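# Unclip both clips from the cell, keep leads connected

## Task

Remove both clips from the cell and set them down away from it, leaving the strips unbent and the leads still connected.

## Robot and tools

ROBOT. Two arms, left_arm and right_arm, each with six joints and a two-finger parallel gripper. Their bases sit on the table edge: left_arm at about (+0.005, +0.283, +0.036) m, right_arm at about (-0.013, -0.285, +0.012) m, both nearly unrotated. Each carries a wrist camera: cam_left_wrist and cam_right_wrist, both 896x504 pixels. A camera stand stands behind the arms.

FRAMES. The scene frame has its origin at table-top height halfway between the nominal bases; +z points up, +x points out over the table, and left_arm is on the +y side (arm names do not match image left/right). Every hand position, orientation, target and offset for an arm uses that arm's own base frame. On the gripper, +z runs along the fingers and the fingers open and close along y. end_effector_position is the spot between the finger pads, roughly 1 cm short of the tips. Printed positions may be off by a few cm, more when the arm reaches far.

execute_actions(actions, cameras). actions is a list of actions; each action is a table of up to 15 rows, one per 1/30 s step, and a short table repeats its final row to fill 15 steps. Each row is a single list of 14 numbers, each in [-1, 1]: left_arm dx, dy, dz, rx, ry, rz, opening, then right_arm in the same order. The first six numbers per arm are an offset, not a pose: measured from that arm's Hand target as it was when the action began, along the arm's base axes, with 1.0 meaning 0.6 m for dx/dy/dz or 180 degrees for the rotation vector rx/ry/rz (rotation about the Hand target point). All rows of one action count from that same start, so sending the same offset again in a new action moves further. Sending six zeros re-commands the current Hand target. opening is absolute: +1 fully open (0.093 m), -1 closed. cameras lists camera names, ["all"] or []; images appear only for an empty actions list or when requested.

move(target, speed, blend, opening_speed, grip_force, blocking, cameras). target is one 14-number row laid out as above, or a list of up to 15 such rows; every row is an offset from the Hand targets at the move's start, not from the previous row. The grippers travel in straight lines, all finishing together, at least 0.5 s and capped at 10 s. speed is m/s, 0.002 to 2.9, default 0.25 (rotation up to twice that in rad/s); one value or one per target. blend is in metres, rounding corners between listed targets; 0 stops at each. opening_speed is the finger rate on the -1..+1 scale per second, 0.2 or more. grip_force is newtons per pad, 10 to 50 (full), one value or one per arm; it persists, and below full the fingers close slowly. blocking=false returns after about 0.5 s while the move keeps running. Moves do not avoid obstacles or the other arm; fast moves lag and overshoot, especially with the arm stretched. Avoid paths passing near an arm's own base. The result adds a move: line giving the ending (done, off_target, moving, held, fault) and any limits (paced = pose clipped, held = steps withheld). Arms not named in the ending are done.

wait(seconds): 0 to 10 s with commands held; returns early if a running move ends. stop(): brakes a running move. zoom_image(camera, region): camera is cam_left_wrist or cam_right_wrist, region [x0, y0, x1, y1] in pixels from the top-left, at most 504 wide and high, only on the newest images. read_manual(section): licence texts only. finished_scene(scene): scene is 1 or 2; ends the scene irreversibly, so call it only when the clips are off and clear and the leads are in.

RESULTS. Each result gives per arm end_effector_position (m), end_effector_quat_wxyz, Hand target (the last command after clipping; next offsets start here), Tool commands, grip_measured, Joint positions (gripper gap in metres last), Joint velocities (may be omitted when all are within noise) and Joint torques (include the arm's weight; joints 1-3 wrap at ±28 N m). The gripper often stops short of Hand target; any new command, even zeros, asks for it again, and a persistent gap can be sent as an extra offset. Orientation commands are clipped to 40 degrees from the measured one per step. Check position and tilt after each move and correct drift; small moves can go sideways or not happen.

GRIPPING. grip_measured: +1 open, -1 closed; pads meet near -0.94 and each mm of object width adds about 0.0208. To grip a rigid part firmly, send a value about 0.24 below its width reading; keep sending it to hold, and send well above the width reading to release. A reading near -1 does not prove something is held. Pads push about 50-65 N each, with a short spike on first contact.

AVOID. Arms or grippers touching each other, or one gripper closing on the other's fingers; hard hits on fixed or heavy objects; dropping parts or releasing them while moving; anything leaving the table; bending the strips or pulling out the leads; strain on the wrist camera cables; long pushes into unreachable poses or holding stretched out, which heats motors (MOTOR HOT at 75 °C, fault fold at 90 °C). A blocked arm keeps pressing until commanded back past its gripper. Thinking time lets the scene run on.

Each tool is called after "Emit:" as name([rows], argument=value, ...), one row to a line, values as JSON.

## Session

Emit:
execute_actions(actions=[])

Scene clock: 0.00 s.
left_arm: end_effector_position=(+0.2492, -0.1545, +0.1732) grip_measured=+1.000 end_effector_quat_wxyz=(+0.394, +0.133, +0.899, -0.138) | right_arm: end_effector_position=(+0.2302, +0.0540, +0.2258) grip_measured=+1.000 end_effector_quat_wxyz=(+0.344, +0.120, +0.914, +0.178)
Joint positions: left_arm=[-0.61 0.91 0.708 -0.511 -0.095 -0.273 0.093] | right_arm=[0.112 0.782 0.935 -0.942 -0.167 0.442 0.093]
Joint velocities: within noise
Joint torques (N m): no reading
Heat: left arm: 40 °C; right arm: 41 °C.
Hand target: left_arm +0.2531, -0.1571, +0.1848; +0.409, +0.130, +0.891, -0.145 | right_arm +0.2320, +0.0542, +0.2325; +0.353, +0.118, +0.910, +0.180
Tool commands: left_gripper/opening=+1.0 right_gripper/opening=+1.0

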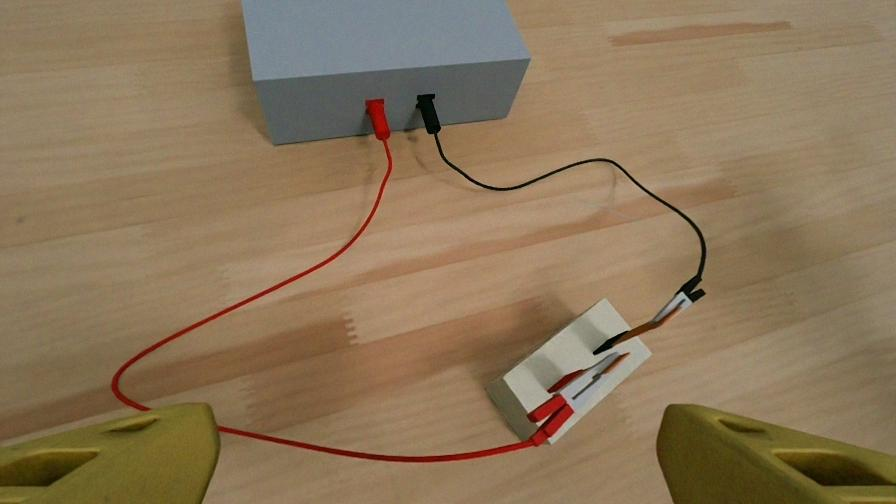

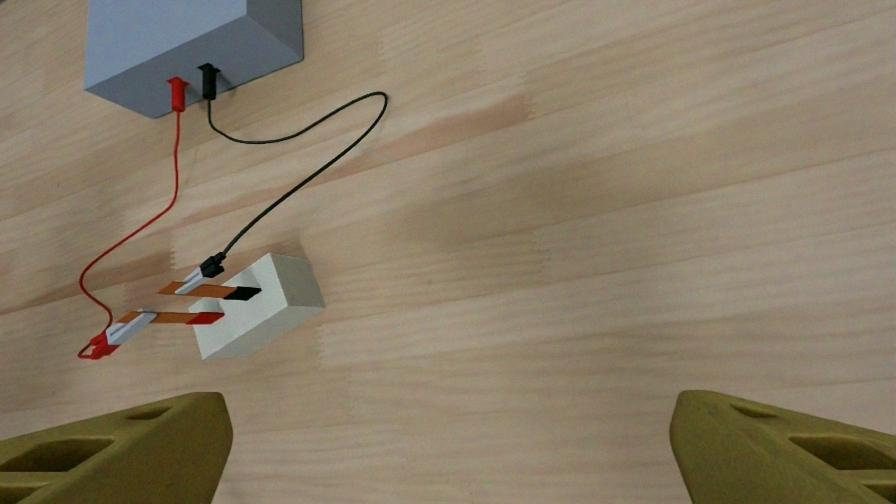

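Emit:
zoom_image(camera="cam_left_wrist", region=[460, 250, 740, 470])

Emit:
zoom_image(camera="cam_right_wrist", region=[60, 220, 360, 400])

Scaled by 1.800 from the camera's 896x504 image, which has a finer 1280x720 frame.

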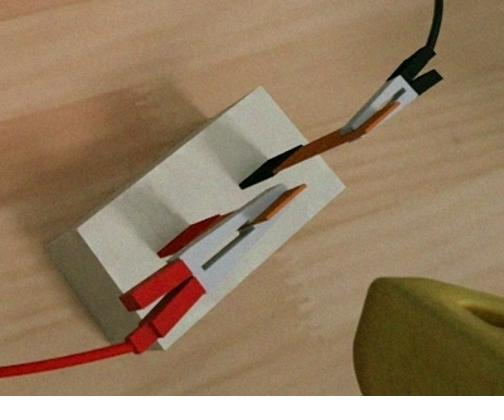

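Scaled by 1.680 from the camera's 896x504 image, which has a finer 1280x720 frame.

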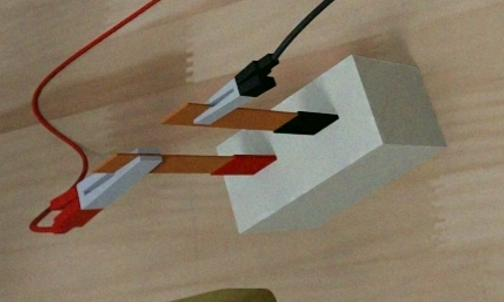

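Emit:
move(target=[0,-0.078,-0.01,0.233,0.180,-0.254,1,0,0,0,0,0,0,1], cameras=["all"])

Scene clock: 5.20 s.
left_arm: end_effector_position=(+0.2502, -0.2006, +0.1746) grip_measured=+1.000 end_effector_quat_wxyz=(-0.006, +0.535, +0.845, -0.004) | right_arm: end_effector_position=(+0.2302, +0.0540, +0.2258) grip_measured=+1.000 end_effector_quat_wxyz=(+0.344, +0.120, +0.914, +0.178)
Joint positions: left_arm=[-0.671 1.782 1.722 -1.522 0.009 0.458 0.093] | right_arm=[0.112 0.782 0.935 -0.942 -0.167 0.442 0.093]
Joint torques (N m): left_arm=[-0.43 -6.34 8.42 0.31 -0.05 0.21] | right_arm=[0.08 -0.02 9.84 1.97 -0.1 0.03]
Heat: left arm: 40 °C; right arm: 42 °C.
Hand target: left_arm +0.2531, -0.2039, +0.1789; -0.001, +0.543, +0.840, -0.001 | right_arm +0.2320, +0.0542, +0.2325; +0.353, +0.118, +0.910, +0.180
Off the commanded pose: left_arm 0.006 m, 1 deg | right_arm 0.007 m, 1 deg.
move: done

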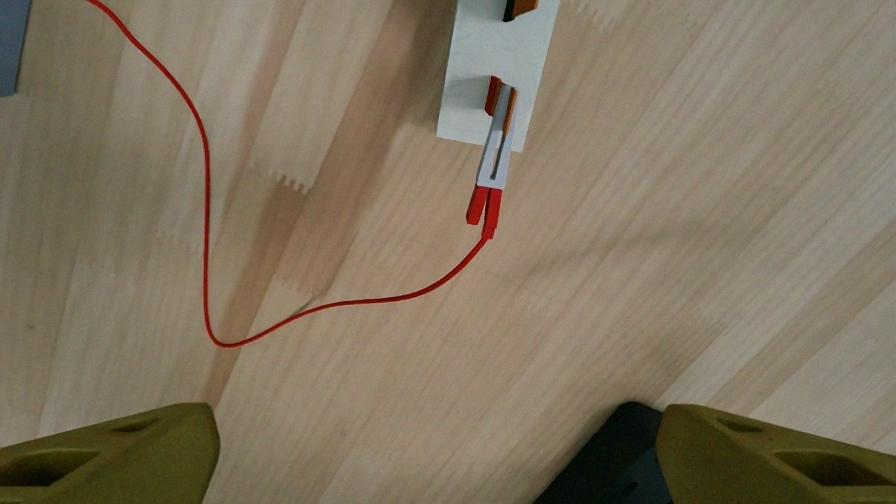

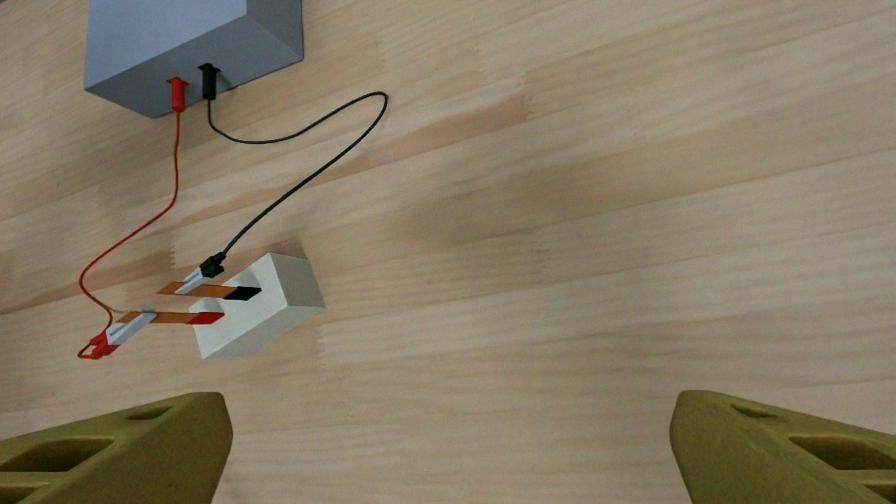

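Emit:
move(target=[-0.008,-0.042,-0.09,0,0,-0.05,1,0,0,0,0,0,0,1], cameras=["cam_left_wrist","cam_right_wrist"], speed=0.12)

Scene clock: 6.97 s.
left_arm: end_effector_position=(+0.2457, -0.2259, +0.1276) grip_measured=+1.000 end_effector_quat_wxyz=(-0.005, +0.600, +0.800, -0.003) | right_arm: end_effector_position=(+0.2302, +0.0540, +0.2258) grip_measured=+1.000 end_effector_quat_wxyz=(+0.344, +0.120, +0.914, +0.178)
Joint positions: left_arm=[-0.74 1.815 1.576 -1.342 0.008 0.547 0.093] | right_arm=[0.112 0.782 0.935 -0.942 -0.167 0.442 0.093]
Joint torques (N m): left_arm=[-0.29 -6.91 5.72 0.54 -0.03 0.2] | right_arm=[0.05 -0.05 9.91 1.98 -0.11 0.05]
Heat: left arm: 40 °C; right arm: 42 °C.
Hand target: left_arm +0.2482, -0.2292, +0.1249; -0.001, +0.607, +0.795, -0.001 | right_arm +0.2320, +0.0542, +0.2325; +0.353, +0.118, +0.910, +0.180
Off the commanded pose: left_arm 0.005 m, 1 deg | right_arm 0.007 m, 1 deg.
move: done

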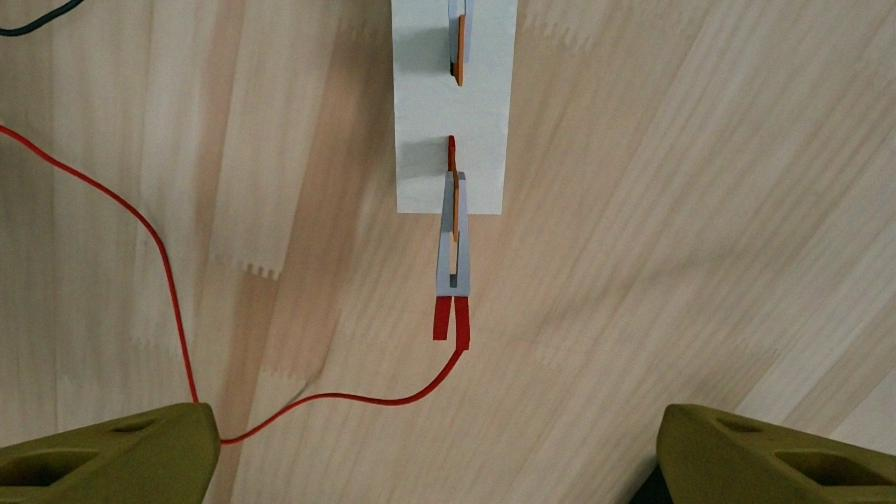

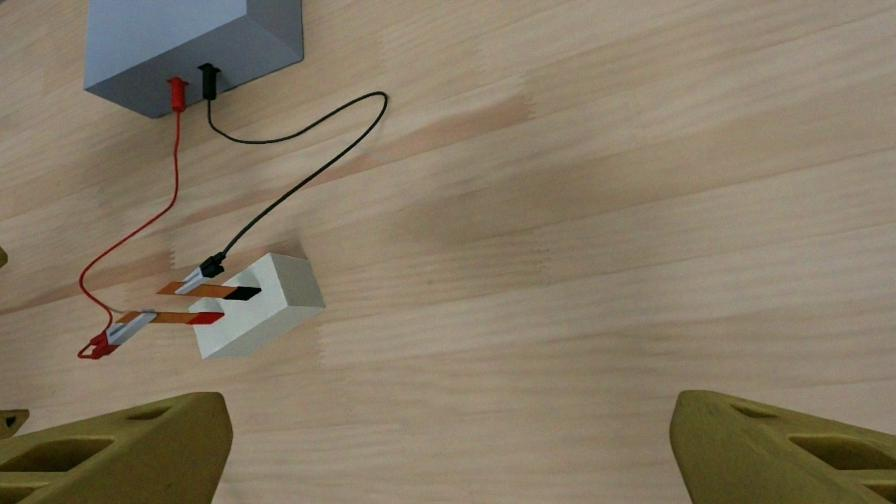

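Emit:
move(target=[-0.006,0.003,-0.087,0,0,0,0.0,0,0,0,0,0,0,1], cameras=["cam_left_wrist"], speed=0.1)

Scene clock: 8.53 s.
left_arm: end_effector_position=(+0.2431, -0.2235, +0.0759) grip_measured=+0.002 end_effector_quat_wxyz=(-0.005, +0.600, +0.800, -0.003) | right_arm: end_effector_position=(+0.2302, +0.0540, +0.2258) grip_measured=+1.000 end_effector_quat_wxyz=(+0.344, +0.120, +0.914, +0.178)
Joint positions: left_arm=[-0.74 1.821 1.377 -1.136 0.007 0.548 0.045] | right_arm=[0.112 0.782 0.935 -0.942 -0.167 0.442 0.093]
Joint torques (N m): left_arm=[-0.57 -6.79 5.64 0.56 -0.03 0.17] | right_arm=[0.06 -0.06 9.89 1.96 -0.09 0.04]
Heat: left arm: 40 °C; right arm: 43 °C.
Hand target: left_arm +0.2447, -0.2274, +0.0727; +0.000, +0.607, +0.795, -0.001 | right_arm +0.2320, +0.0542, +0.2325; +0.353, +0.118, +0.910, +0.180
Off the commanded pose: left_arm 0.005 m, 1 deg | right_arm 0.007 m, 1 deg.
move: done
Images, in order (width x height): cam_left_wrist 896x504.

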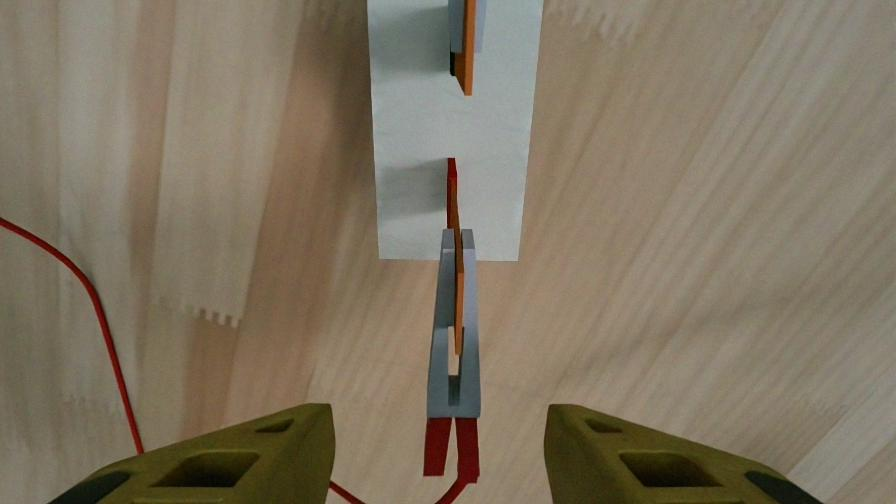

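Emit:
move(target=[-0.005,-0.001,-0.008,0,0,0,-0.6,0,0,0,0,0,0,1], cameras=["cam_left_wrist"], opening_speed=0.6)

Emit:
move(target=[0,0,0,0,0,0,-0.82,0,0,0,0,0,0,1], cameras=["cam_left_wrist"], opening_speed=0.3)

Scene clock: 10.00 s.
left_arm: end_effector_position=(+0.2401, -0.2247, +0.0707) grip_measured=-0.598 end_effector_quat_wxyz=(-0.005, +0.604, +0.797, -0.003) | right_arm: end_effector_position=(+0.2302, +0.0540, +0.2258) grip_measured=+1.000 end_effector_quat_wxyz=(+0.344, +0.120, +0.914, +0.178)
Joint positions: left_arm=[-0.748 1.821 1.356 -1.116 0.007 0.548 0.016] | right_arm=[0.112 0.782 0.935 -0.942 -0.167 0.442 0.093]
Joint torques (N m): left_arm=[-0.46 -6.97 5.5 0.56 -0.03 0.1] | right_arm=[0.05 -0.08 9.84 1.98 -0.11 0.04]
Heat: left arm: 40 °C; right arm: 43 °C.
Hand target: left_arm +0.2417, -0.2280, +0.0679; +0.000, +0.607, +0.795, -0.001 | right_arm +0.2320, +0.0542, +0.2325; +0.353, +0.118, +0.910, +0.180
Off the commanded pose: left_arm 0.005 m, 1 deg | right_arm 0.007 m, 1 deg.
move: done
Images, in order (width x height): cam_left_wrist 896x504.

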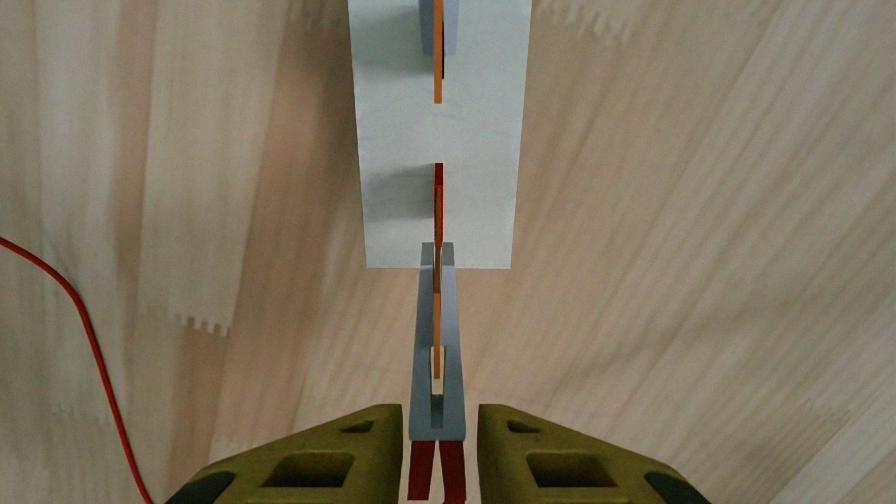

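Scene clock: 11.03 s.
left_arm: end_effector_position=(+0.2402, -0.2246, +0.0707) grip_measured=-0.817 end_effector_quat_wxyz=(-0.005, +0.604, +0.797, -0.003) | right_arm: end_effector_position=(+0.2302, +0.0540, +0.2258) grip_measured=+1.000 end_effector_quat_wxyz=(+0.344, +0.120, +0.914, +0.178)
Joint positions: left_arm=[-0.748 1.821 1.356 -1.116 0.007 0.548 0.006] | right_arm=[0.112 0.782 0.935 -0.942 -0.167 0.442 0.093]
Joint torques (N m): left_arm=[-0.46 -6.97 5.52 0.56 -0.02 0.1] | right_arm=[0.02 -0.13 9.81 1.99 -0.11 0.03]
Heat: left arm: 40 °C; right arm: 43 °C.
Hand target: left_arm +0.2416, -0.2280, +0.0679; -0.001, +0.607, +0.795, -0.001 | right_arm +0.2320, +0.0542, +0.2325; +0.353, +0.118, +0.910, +0.180
Off the commanded pose: left_arm 0.005 m, 1 deg | right_arm 0.007 m, 1 deg.
move: done
Images, in order (width x height): cam_left_wrist 896x504.

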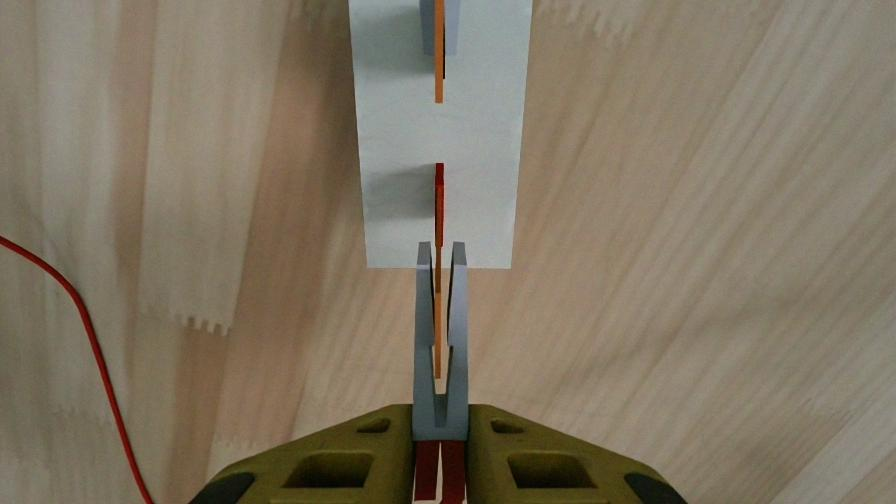

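Emit:
move(target=[0,0,0,0,0,0,-0.9,0,0,0,0,0,0,1], opening_speed=0.4)

Emit:
move([
  [-0.037,0.13,0,0,0,0,-0.9,0,0,0,0,0,0,1],
  [0.0,0.21,0,0,0,0,-0.9,0,0,0,0,0,0,1],
], blend=[0.02,0], speed=0.12, cameras=["all"])

Scene clock: 12.00 s.
left_arm: end_effector_position=(+0.2402, -0.2246, +0.0707) grip_measured=-0.867 end_effector_quat_wxyz=(-0.005, +0.604, +0.797, -0.003) | right_arm: end_effector_position=(+0.2302, +0.0540, +0.2258) grip_measured=+1.000 end_effector_quat_wxyz=(+0.344, +0.120, +0.914, +0.178)
Joint positions: left_arm=[-0.748 1.821 1.356 -1.116 0.007 0.548 0.004] | right_arm=[0.112 0.782 0.935 -0.942 -0.167 0.442 0.093]
Joint torques (N m): left_arm=[-0.46 -6.97 5.5 0.55 -0.02 0.1] | right_arm=[0.02 -0.03 9.87 1.97 -0.11 0.06]
Heat: left arm: 40 °C; right arm: 43 °C.
Hand target: left_arm +0.2416, -0.2280, +0.0679; -0.001, +0.607, +0.795, -0.001 | right_arm +0.2320, +0.0542, +0.2325; +0.353, +0.118, +0.910, +0.180
Off the commanded pose: left_arm 0.005 m, 1 deg | right_arm 0.007 m, 1 deg.
move: done

Scene clock: 13.87 s.
left_arm: end_effector_position=(+0.2372, -0.1011, +0.0598) grip_measured=-0.884 end_effector_quat_wxyz=(-0.024, +0.603, +0.797, -0.005) | right_arm: end_effector_position=(+0.2302, +0.0540, +0.2258) grip_measured=+1.000 end_effector_quat_wxyz=(+0.344, +0.120, +0.914, +0.178)
Joint positions: left_arm=[-0.404 1.605 1.061 -1.076 -0.001 0.892 0.003] | right_arm=[0.112 0.782 0.935 -0.942 -0.167 0.442 0.093]
Joint torques (N m): left_arm=[0.57 -8.61 5.37 0.42 0.05 0.2] | right_arm=[0.03 -0.05 9.73 1.97 -0.11 0.03]
Heat: left arm: 41 °C; right arm: 43 °C.
Hand target: left_arm +0.2417, -0.1019, +0.0679; -0.001, +0.607, +0.795, -0.001 | right_arm +0.2320, +0.0542, +0.2325; +0.353, +0.118, +0.910, +0.180
Off the commanded pose: left_arm 0.009 m, 3 deg | right_arm 0.007 m, 1 deg.
move: off_target (left_arm)

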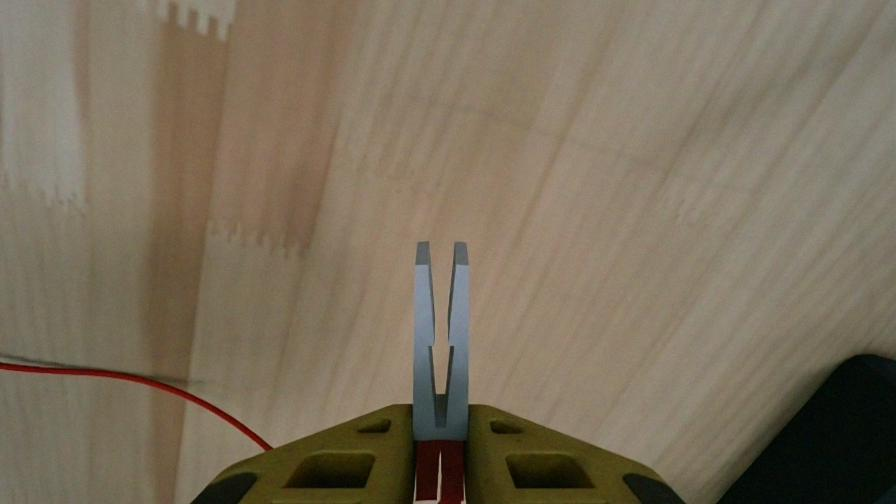

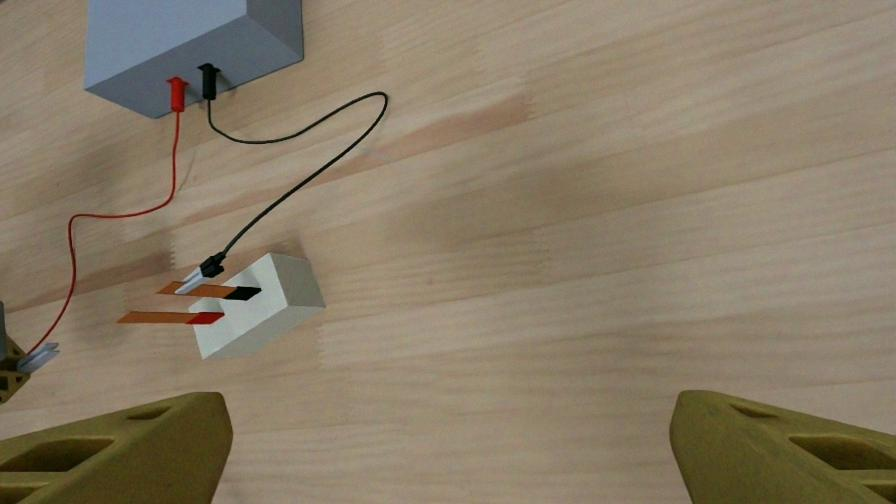

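Emit:
move(target=[0,0,-0.12,0,0,0,-0.9,0,0,0,0,0,0,1], speed=0.12, cameras=["cam_right_wrist"])

Scene clock: 15.87 s.
left_arm: end_effector_position=(+0.2379, -0.1014, -0.0018) grip_measured=-0.884 end_effector_quat_wxyz=(-0.006, +0.604, +0.797, -0.001) | right_arm: end_effector_position=(+0.2302, +0.0540, +0.2258) grip_measured=+1.000 end_effector_quat_wxyz=(+0.344, +0.120, +0.914, +0.178)
Joint positions: left_arm=[-0.404 1.68 0.873 -0.777 -0.001 0.893 0.003] | right_arm=[0.112 0.782 0.935 -0.942 -0.167 0.442 0.093]
Joint torques (N m): left_arm=[0.59 -5.08 5.05 0.54 0.06 0.21] | right_arm=[0.13 -0.06 9.94 1.99 -0.09 0.04]
Heat: left arm: 41 °C; right arm: 44 °C.
Hand target: left_arm +0.2417, -0.1019, -0.0041; -0.001, +0.607, +0.795, -0.001 | right_arm +0.2320, +0.0542, +0.2325; +0.353, +0.118, +0.910, +0.180
Off the commanded pose: left_arm 0.005 m, 1 deg | right_arm 0.007 m, 1 deg.
move: done
Images, in order (width x height): cam_right_wrist 896x504.

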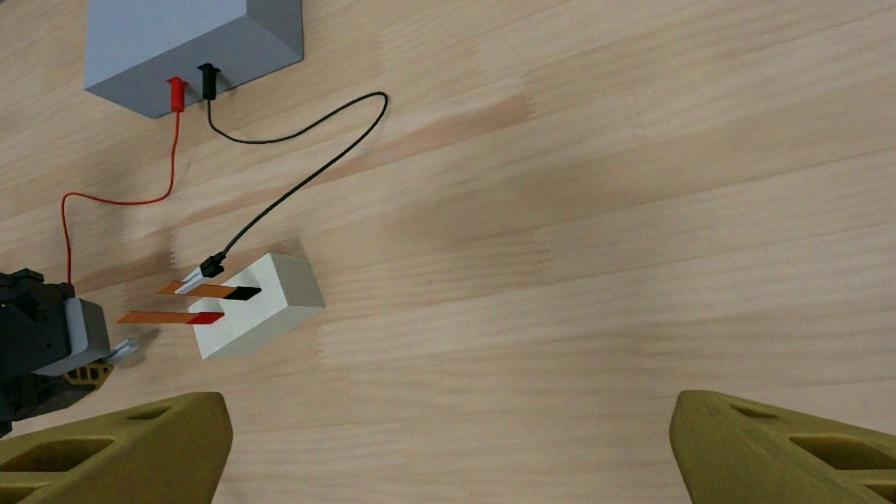

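Emit:
move(target=[0,0,-0.03,0,0,0,-0.9,0,0,0,0,0,0,1], speed=0.05, cameras=["cam_left_wrist"])

Scene clock: 17.10 s.
left_arm: end_effector_position=(+0.2386, -0.1017, -0.0193) grip_measured=-0.884 end_effector_quat_wxyz=(-0.005, +0.604, +0.797, -0.001) | right_arm: end_effector_position=(+0.2302, +0.0540, +0.2258) grip_measured=+1.000 end_effector_quat_wxyz=(+0.344, +0.120, +0.914, +0.178)
Joint positions: left_arm=[-0.404 1.723 0.84 -0.698 -0.001 0.893 0.003] | right_arm=[0.112 0.782 0.935 -0.942 -0.167 0.442 0.093]
Joint torques (N m): left_arm=[0.59 -5.16 4.68 0.56 0.06 0.21] | right_arm=[-0.02 -0.12 9.85 1.96 -0.11 0.03]
Heat: left arm: 41 °C; right arm: 44 °C.
Hand target: left_arm +0.2417, -0.1019, -0.0221; +0.000, +0.607, +0.795, -0.001 | right_arm +0.2320, +0.0542, +0.2325; +0.353, +0.118, +0.910, +0.180
Off the commanded pose: left_arm 0.004 m, 1 deg | right_arm 0.007 m, 1 deg.
move: done
Images, in order (width x height): cam_left_wrist 896x504.

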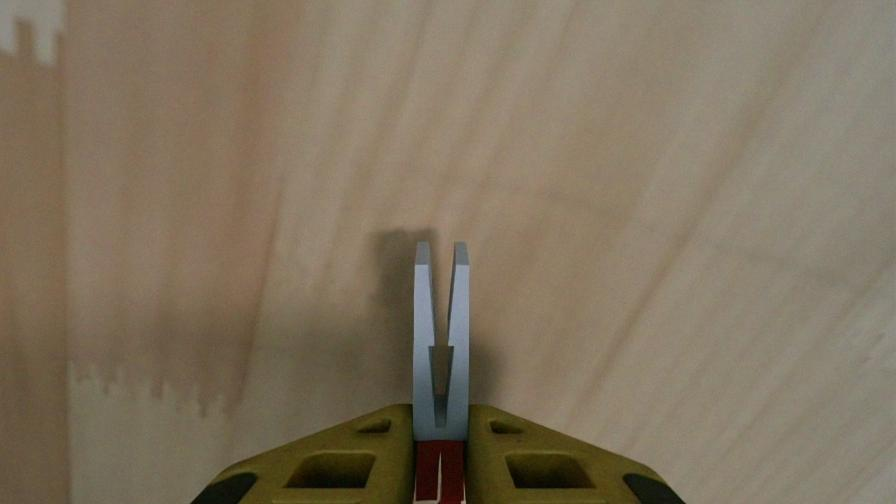

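Emit:
move([
  [0,0,-0.009,0,0,0,-0.9,0,0,0,0,0,0,1],
  [0,0,-0.009,0,0,0,0,0,0,0,0,0,0,1],
  [0.02,0.01,0.23,0,0,0,0.2,0,0,0,0,0,0,1],
], speed=[0.04,0.04,0.15], opening_speed=1, cameras=["cam_left_wrist"])

Emit:
move(target=[0,0,0,0,0,0,0.2,0.115,0.303,-0.079,-0.309,0.050,0.633,0], speed=0.4, cameras=["all"])

Scene clock: 21.70 s.
left_arm: end_effector_position=(+0.2483, -0.0955, +0.1021) grip_measured=+0.198 end_effector_quat_wxyz=(-0.023, +0.604, +0.796, -0.006) | right_arm: end_effector_position=(+0.2302, +0.0540, +0.2258) grip_measured=+1.000 end_effector_quat_wxyz=(+0.344, +0.120, +0.914, +0.178)
Joint positions: left_arm=[-0.368 1.599 1.227 -1.246 -0.001 0.93 0.055] | right_arm=[0.112 0.782 0.935 -0.942 -0.167 0.442 0.093]
Joint torques (N m): left_arm=[0.69 -8.12 8.2 0.2 0.05 0.21] | right_arm=[0.12 -0.09 9.81 1.97 -0.09 0.04]
Heat: left arm: 42 °C; right arm: 44 °C.
Hand target: left_arm +0.2538, -0.0960, +0.1160; +0.000, +0.607, +0.795, -0.001 | right_arm +0.2320, +0.0542, +0.2325; +0.353, +0.118, +0.910, +0.180
Off the commanded pose: left_arm 0.015 m, 3 deg | right_arm 0.007 m, 1 deg.
move: off_target (left_arm); target 3's new opening was sent with left_arm's hand 0.015 m and 3 deg from that target
Images, in order (width x height): cam_left_wrist 896x504.

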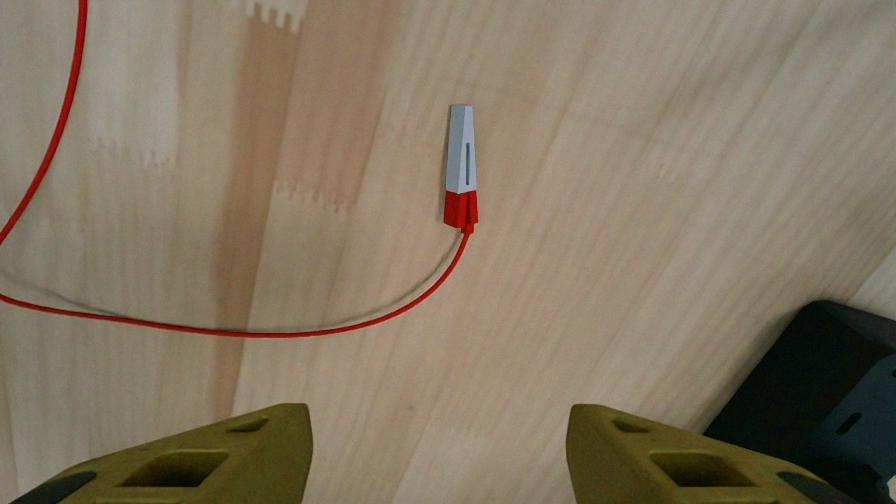

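Scene clock: 25.30 s.
left_arm: end_effector_position=(+0.2483, -0.0955, +0.1021) grip_measured=+0.198 end_effector_quat_wxyz=(-0.023, +0.604, +0.796, -0.006) | right_arm: end_effector_position=(+0.3049, +0.2396, +0.1783) grip_measured=+0.002 end_effector_quat_wxyz=(-0.039, +0.801, -0.597, +0.007)
Joint positions: left_arm=[-0.368 1.599 1.227 -1.246 -0.001 0.93 0.055] | right_arm=[0.663 1.978 1.995 -1.508 -0.007 -1.197 0.045]
Joint torques (N m): left_arm=[0.7 -8.12 8.18 0.19 0.05 0.21] | right_arm=[0.09 -7.69 11.03 -0.11 -0.04 -0.01]
Heat: left arm: 42 °C; right arm: 45 °C.
Hand target: left_arm +0.2538, -0.0960, +0.1160; +0.000, +0.607, +0.795, -0.001 | right_arm +0.3010, +0.2360, +0.1850; -0.001, +0.805, -0.593, +0.001
Off the commanded pose: left_arm 0.015 m, 3 deg | right_arm 0.009 m, 4 deg.
joint sent to its limit (right arm) — joint 4 (wrist pitch), lower limit. The joint targets are off in orientation, not in position.
move: off_target (left_arm, right_arm)

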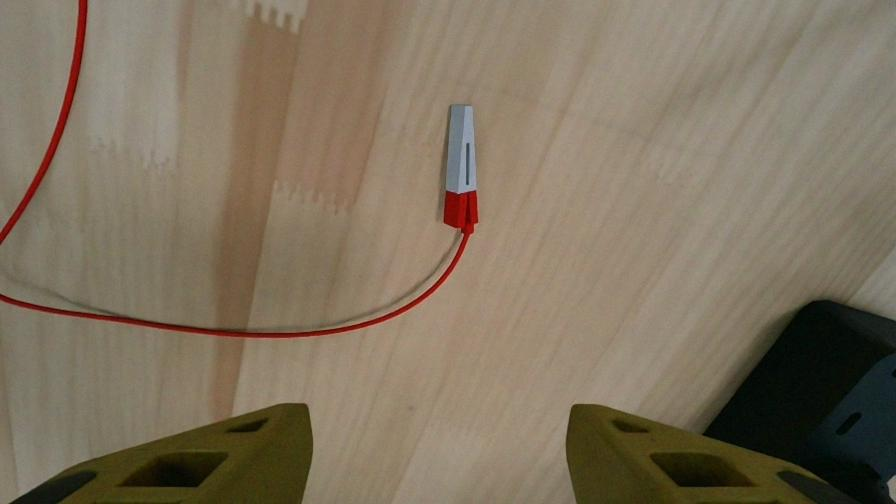

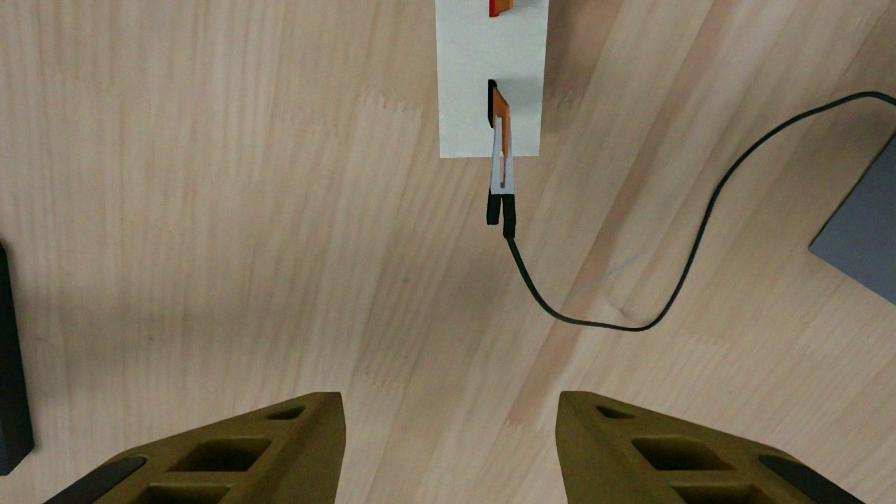

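Emit:
move(target=[0,0,0,0,0,0,0.2,0.020,0.038,-0.095,0,0,0,0], speed=0.12, cameras=["cam_right_wrist"])

Scene clock: 26.50 s.
left_arm: end_effector_position=(+0.2483, -0.0955, +0.1021) grip_measured=+0.198 end_effector_quat_wxyz=(-0.023, +0.604, +0.796, -0.006) | right_arm: end_effector_position=(+0.3142, +0.2592, +0.1310) grip_measured=+0.002 end_effector_quat_wxyz=(-0.006, +0.806, -0.592, -0.001)
Joint positions: left_arm=[-0.368 1.599 1.227 -1.246 -0.001 0.93 0.055] | right_arm=[0.688 2.105 1.995 -1.449 -0.005 -1.186 0.045]
Joint torques (N m): left_arm=[0.7 -8.12 8.18 0.2 0.05 0.21] | right_arm=[0.2 -8.96 6.79 0.29 -0.06 0.12]
Heat: left arm: 43 °C; right arm: 45 °C.
Hand target: left_arm +0.2538, -0.0960, +0.1160; +0.000, +0.607, +0.795, -0.001 | right_arm +0.3130, +0.2587, +0.1281; -0.001, +0.805, -0.593, +0.001
Off the commanded pose: left_arm 0.015 m, 3 deg | right_arm 0.003 m, 1 deg.
move: off_target (left_arm)
Images, in order (width x height): cam_right_wrist 896x504.

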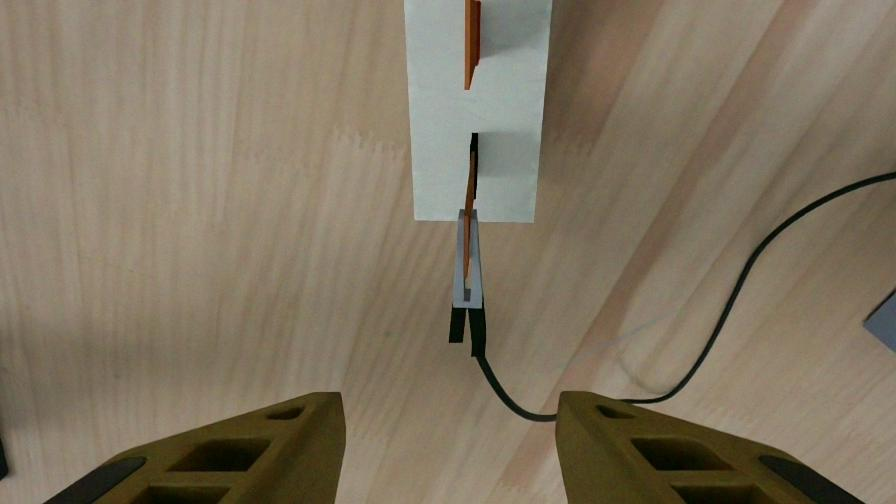

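Emit:
move(target=[0,0,0,0,0,0,0.2,0.014,-0.02,-0.045,0.1325,0.0417,0,0], speed=0.15, cameras=["cam_right_wrist"])

Scene clock: 29.43 s.
left_arm: end_effector_position=(+0.2483, -0.0955, +0.1021) grip_measured=+0.198 end_effector_quat_wxyz=(-0.023, +0.604, +0.796, -0.006) | right_arm: end_effector_position=(+0.3245, +0.2441, +0.0851) grip_measured=+0.002 end_effector_quat_wxyz=(-0.105, +0.784, -0.588, -0.169)
Joint positions: left_arm=[-0.368 1.599 1.227 -1.246 -0.001 0.93 0.055] | right_arm=[0.483 2.042 1.664 -1.145 -0.398 -1.362 0.045]
Joint torques (N m): left_arm=[0.7 -8.12 8.2 0.19 0.05 0.21] | right_arm=[-0.32 -12.37 6.22 0.41 -0.61 -0.02]
Heat: left arm: 43 °C; right arm: 45 °C.
Hand target: left_arm +0.2538, -0.0960, +0.1160; +0.000, +0.607, +0.795, -0.001 | right_arm +0.3214, +0.2467, +0.1010; -0.129, +0.786, -0.579, -0.174
Off the commanded pose: left_arm 0.015 m, 3 deg | right_arm 0.017 m, 3 deg.
move: off_target (left_arm, right_arm)
Images, in order (width x height): cam_right_wrist 896x504.

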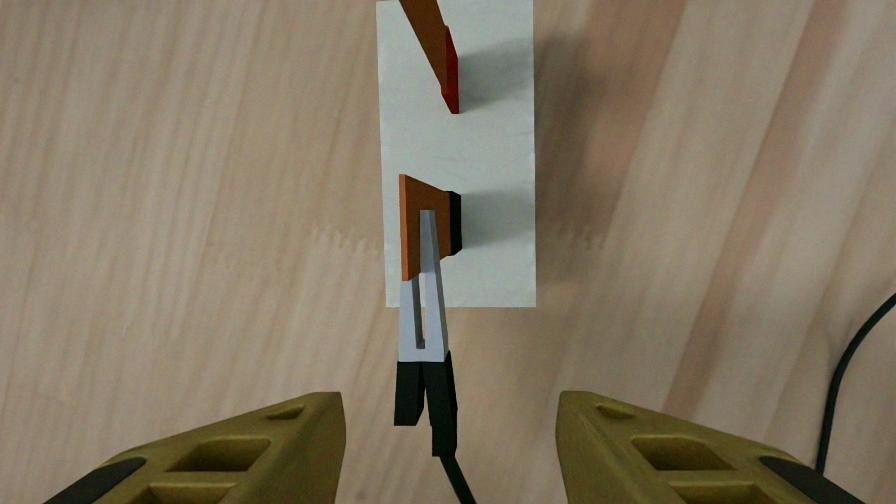

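Emit:
move(target=[0,0,0,0,0,0,0.2,-0.012,0.006,-0.02,0,0,0,0], speed=0.1, cameras=["cam_right_wrist"])

Scene clock: 30.97 s.
left_arm: end_effector_position=(+0.2483, -0.0955, +0.1021) grip_measured=+0.198 end_effector_quat_wxyz=(-0.023, +0.604, +0.796, -0.006) | right_arm: end_effector_position=(+0.3185, +0.2455, +0.0731) grip_measured=+0.002 end_effector_quat_wxyz=(-0.107, +0.786, -0.585, -0.169)
Joint positions: left_arm=[-0.368 1.599 1.227 -1.246 -0.001 0.93 0.055] | right_arm=[0.493 2.029 1.596 -1.083 -0.399 -1.358 0.045]
Joint torques (N m): left_arm=[0.69 -8.12 8.2 0.19 0.05 0.21] | right_arm=[0.38 -12.31 6.31 0.44 -0.59 0.1]
Heat: left arm: 43 °C; right arm: 45 °C.
Hand target: left_arm +0.2538, -0.0960, +0.1160; +0.000, +0.607, +0.795, -0.001 | right_arm +0.3142, +0.2504, +0.0891; -0.129, +0.786, -0.579, -0.174
Off the commanded pose: left_arm 0.015 m, 3 deg | right_arm 0.017 m, 3 deg.
move: off_target (left_arm, right_arm)
Images, in order (width x height): cam_right_wrist 896x504.

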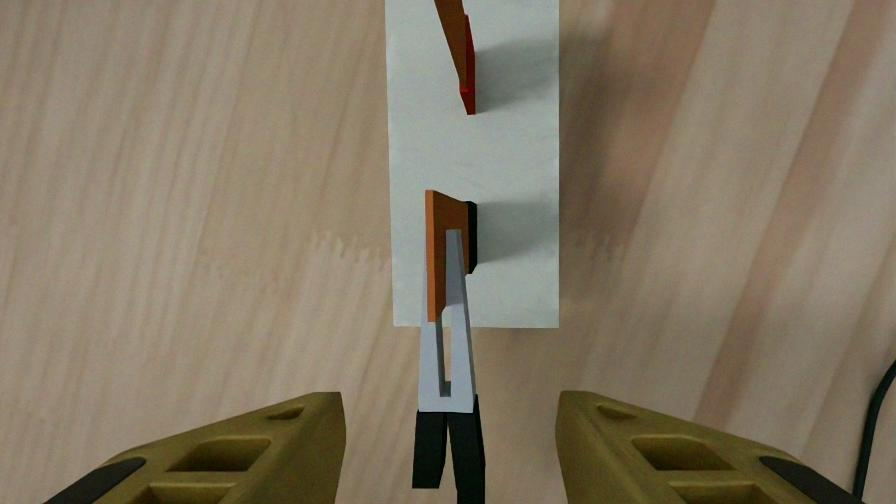

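Emit:
move(target=[0,0,0,0,0,0,0.2,0,0,-0.01,0,0,0,-0.5], opening_speed=0.7, cameras=["cam_right_wrist"])

Scene clock: 32.03 s.
left_arm: end_effector_position=(+0.2483, -0.0955, +0.1021) grip_measured=+0.198 end_effector_quat_wxyz=(-0.023, +0.604, +0.796, -0.006) | right_arm: end_effector_position=(+0.3193, +0.2460, +0.0692) grip_measured=-0.498 end_effector_quat_wxyz=(-0.111, +0.787, -0.584, -0.167)
Joint positions: left_arm=[-0.368 1.599 1.227 -1.246 -0.001 0.93 0.055] | right_arm=[0.493 2.028 1.578 -1.058 -0.399 -1.358 0.021]
Joint torques (N m): left_arm=[0.69 -8.12 8.2 0.19 0.05 0.21] | right_arm=[0.36 -11.92 6.24 0.43 -0.61 0.09]
Heat: left arm: 44 °C; right arm: 45 °C.
Hand target: left_arm +0.2538, -0.0960, +0.1160; +0.000, +0.607, +0.795, -0.001 | right_arm +0.3142, +0.2503, +0.0830; -0.129, +0.786, -0.579, -0.174
Off the commanded pose: left_arm 0.015 m, 3 deg | right_arm 0.015 m, 2 deg.
move: off_target (left_arm, right_arm)
Images, in order (width x height): cam_right_wrist 896x504.

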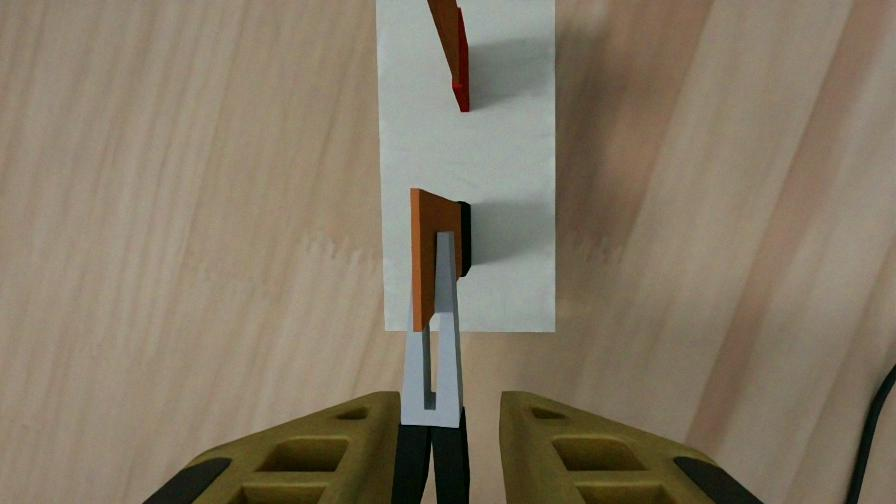

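Emit:
move(target=[0,0,0,0,0,0,0.2,-0.005,-0.002,0,0.010,-0.031,-0.013,-0.5], speed=0.05, cameras=["cam_right_wrist"])

Scene clock: 34.20 s.
left_arm: end_effector_position=(+0.2483, -0.0955, +0.1021) grip_measured=+0.198 end_effector_quat_wxyz=(-0.023, +0.604, +0.796, -0.006) | right_arm: end_effector_position=(+0.3154, +0.2463, +0.0709) grip_measured=-0.498 end_effector_quat_wxyz=(-0.158, +0.778, -0.590, -0.143)
Joint positions: left_arm=[-0.368 1.599 1.227 -1.246 -0.001 0.93 0.055] | right_arm=[0.502 1.916 1.415 -0.886 -0.392 -1.305 0.021]
Joint torques (N m): left_arm=[0.7 -8.1 8.2 0.19 0.05 0.21] | right_arm=[0.59 -11.22 6.37 0.71 -0.42 0.1]
Heat: left arm: 44 °C; right arm: 44 °C.
Hand target: left_arm +0.2538, -0.0960, +0.1160; +0.000, +0.607, +0.795, -0.001 | right_arm +0.3112, +0.2491, +0.0830; -0.173, +0.779, -0.585, -0.142
Off the commanded pose: left_arm 0.015 m, 3 deg | right_arm 0.013 m, 2 deg.
move: off_target (left_arm, right_arm)
Images, in order (width x height): cam_right_wrist 896x504.

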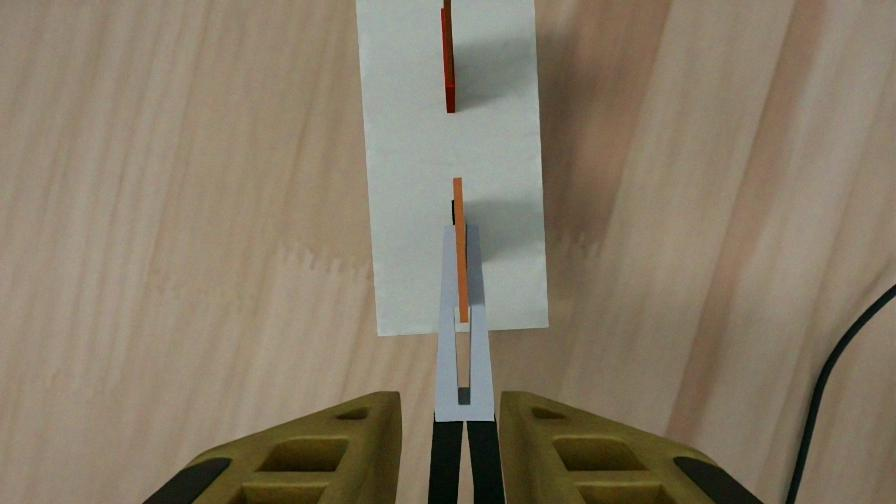

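Emit:
move(target=[0,0,0,0,0,0,0.2,0.004,0.001,-0.002,0,0,0,-0.6], speed=0.05, cameras=["cam_right_wrist"])

Scene clock: 35.17 s.
left_arm: end_effector_position=(+0.2483, -0.0955, +0.1021) grip_measured=+0.198 end_effector_quat_wxyz=(-0.023, +0.604, +0.796, -0.006) | right_arm: end_effector_position=(+0.3158, +0.2464, +0.0709) grip_measured=-0.598 end_effector_quat_wxyz=(-0.159, +0.778, -0.591, -0.142)
Joint positions: left_arm=[-0.368 1.599 1.227 -1.246 -0.001 0.93 0.055] | right_arm=[0.502 1.916 1.415 -0.884 -0.39 -1.305 0.016]
Joint torques (N m): left_arm=[0.7 -8.12 8.18 0.2 0.05 0.21] | right_arm=[0.46 -10.4 7.24 0.71 -0.44 0.11]
Heat: left arm: 44 °C; right arm: 44 °C.
Hand target: left_arm +0.2538, -0.0960, +0.1160; +0.000, +0.607, +0.795, -0.001 | right_arm +0.3136, +0.2497, +0.0818; -0.173, +0.779, -0.586, -0.142
Off the commanded pose: left_arm 0.015 m, 3 deg | right_arm 0.012 m, 2 deg.
move: off_target (left_arm, right_arm)
Images, in order (width x height): cam_right_wrist 896x504.

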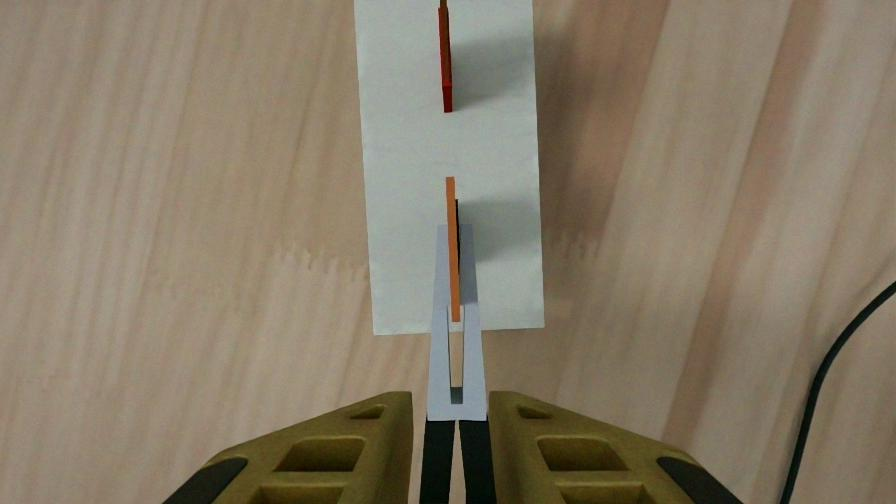

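Emit:
move(target=[0,0,0,0,0,0,0.2,0.0022,0.0007,0,0,0,0,-0.9], speed=0.05, opening_speed=0.3, cameras=["cam_right_wrist"])

Scene clock: 36.57 s.
left_arm: end_effector_position=(+0.2483, -0.0955, +0.1021) grip_measured=+0.198 end_effector_quat_wxyz=(-0.023, +0.604, +0.796, -0.006) | right_arm: end_effector_position=(+0.3160, +0.2467, +0.0709) grip_measured=-0.896 end_effector_quat_wxyz=(-0.160, +0.779, -0.590, -0.142)
Joint positions: left_arm=[-0.368 1.599 1.227 -1.246 -0.001 0.93 0.055] | right_arm=[0.503 1.916 1.415 -0.882 -0.39 -1.305 0.002]
Joint torques (N m): left_arm=[0.7 -8.12 8.2 0.19 0.05 0.21] | right_arm=[0.42 -9.99 7.83 0.69 -0.43 0.08]
Heat: left arm: 44 °C; right arm: 44 °C.
Hand target: left_arm +0.2538, -0.0960, +0.1160; +0.000, +0.607, +0.795, -0.001 | right_arm +0.3149, +0.2502, +0.0818; -0.173, +0.779, -0.585, -0.142
Off the commanded pose: left_arm 0.015 m, 3 deg | right_arm 0.011 m, 2 deg.
move: off_target (left_arm, right_arm)
Images, in order (width x height): cam_right_wrist 896x504.

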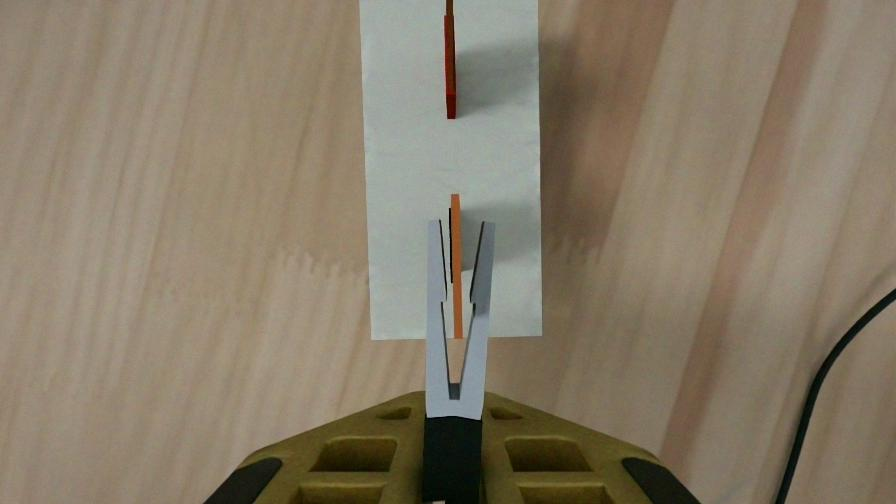

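Emit:
move([
  [0,0,0,0,0,0,0.2,0.065,-0.207,0.01,0,0,0,-0.9],
  [0,0,0,0,0,0,0.2,0.065,-0.207,-0.068,0,0,0,-0.9],
], speed=0.12, cameras=["cam_right_wrist"])

Scene clock: 39.57 s.
left_arm: end_effector_position=(+0.2483, -0.0955, +0.1021) grip_measured=+0.198 end_effector_quat_wxyz=(-0.023, +0.604, +0.796, -0.006) | right_arm: end_effector_position=(+0.3573, +0.1218, +0.0421) grip_measured=-0.896 end_effector_quat_wxyz=(-0.166, +0.779, -0.590, -0.130)
Joint positions: left_arm=[-0.368 1.599 1.227 -1.246 -0.001 0.93 0.055] | right_arm=[0.146 1.965 1.369 -0.917 -0.42 -1.687 0.002]
Joint torques (N m): left_arm=[0.7 -8.12 8.2 0.19 0.05 0.21] | right_arm=[0.03 -7.82 6.37 0.4 -0.64 0.01]
Heat: left arm: 45 °C; right arm: 44 °C.
Hand target: left_arm +0.2538, -0.0960, +0.1160; +0.000, +0.607, +0.795, -0.001 | right_arm +0.3538, +0.1259, +0.0410; -0.173, +0.779, -0.586, -0.142
Off the commanded pose: left_arm 0.015 m, 3 deg | right_arm 0.005 m, 2 deg.
move: off_target (left_arm)
Images, in order (width x height): cam_right_wrist 896x504.

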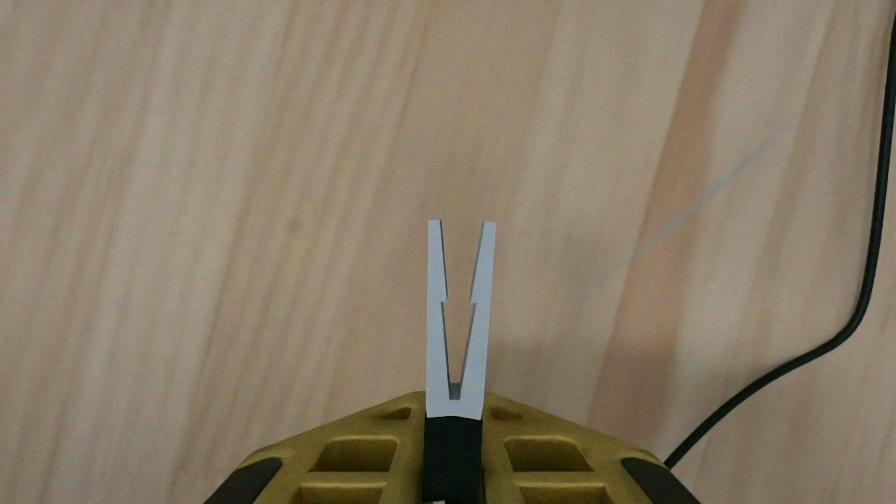

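Emit:
move([
  [0,0,0,0,0,0,0.2,0,0,-0.048,0,0,0,-0.9],
  [0,0,0,0,0,0,0.2,0,0,-0.062,0,0,0,-0.9],
], speed=[0.12,0.03], cameras=["cam_right_wrist"])

Scene clock: 41.47 s.
left_arm: end_effector_position=(+0.2483, -0.0955, +0.1021) grip_measured=+0.198 end_effector_quat_wxyz=(-0.023, +0.604, +0.796, -0.006) | right_arm: end_effector_position=(+0.3588, +0.1220, +0.0071) grip_measured=-0.897 end_effector_quat_wxyz=(-0.168, +0.780, -0.590, -0.127)
Joint positions: left_arm=[-0.368 1.599 1.227 -1.246 -0.001 0.93 0.055] | right_arm=[0.146 2.019 1.296 -0.783 -0.42 -1.687 0.002]
Joint torques (N m): left_arm=[0.7 -8.12 8.18 0.19 0.05 0.21] | right_arm=[0.01 -7.68 5.83 0.42 -0.64 -0.01]
Heat: left arm: 45 °C; right arm: 44 °C.
Hand target: left_arm +0.2538, -0.0960, +0.1160; +0.000, +0.607, +0.795, -0.001 | right_arm +0.3539, +0.1259, +0.0039; -0.173, +0.779, -0.585, -0.142
Off the commanded pose: left_arm 0.015 m, 3 deg | right_arm 0.007 m, 2 deg.
move: off_target (left_arm)
Images, in order (width x height): cam_right_wrist 896x504.

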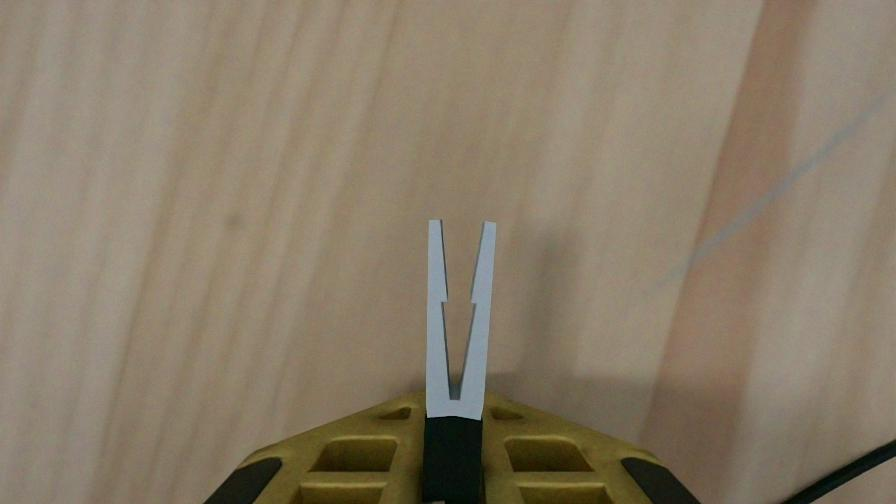

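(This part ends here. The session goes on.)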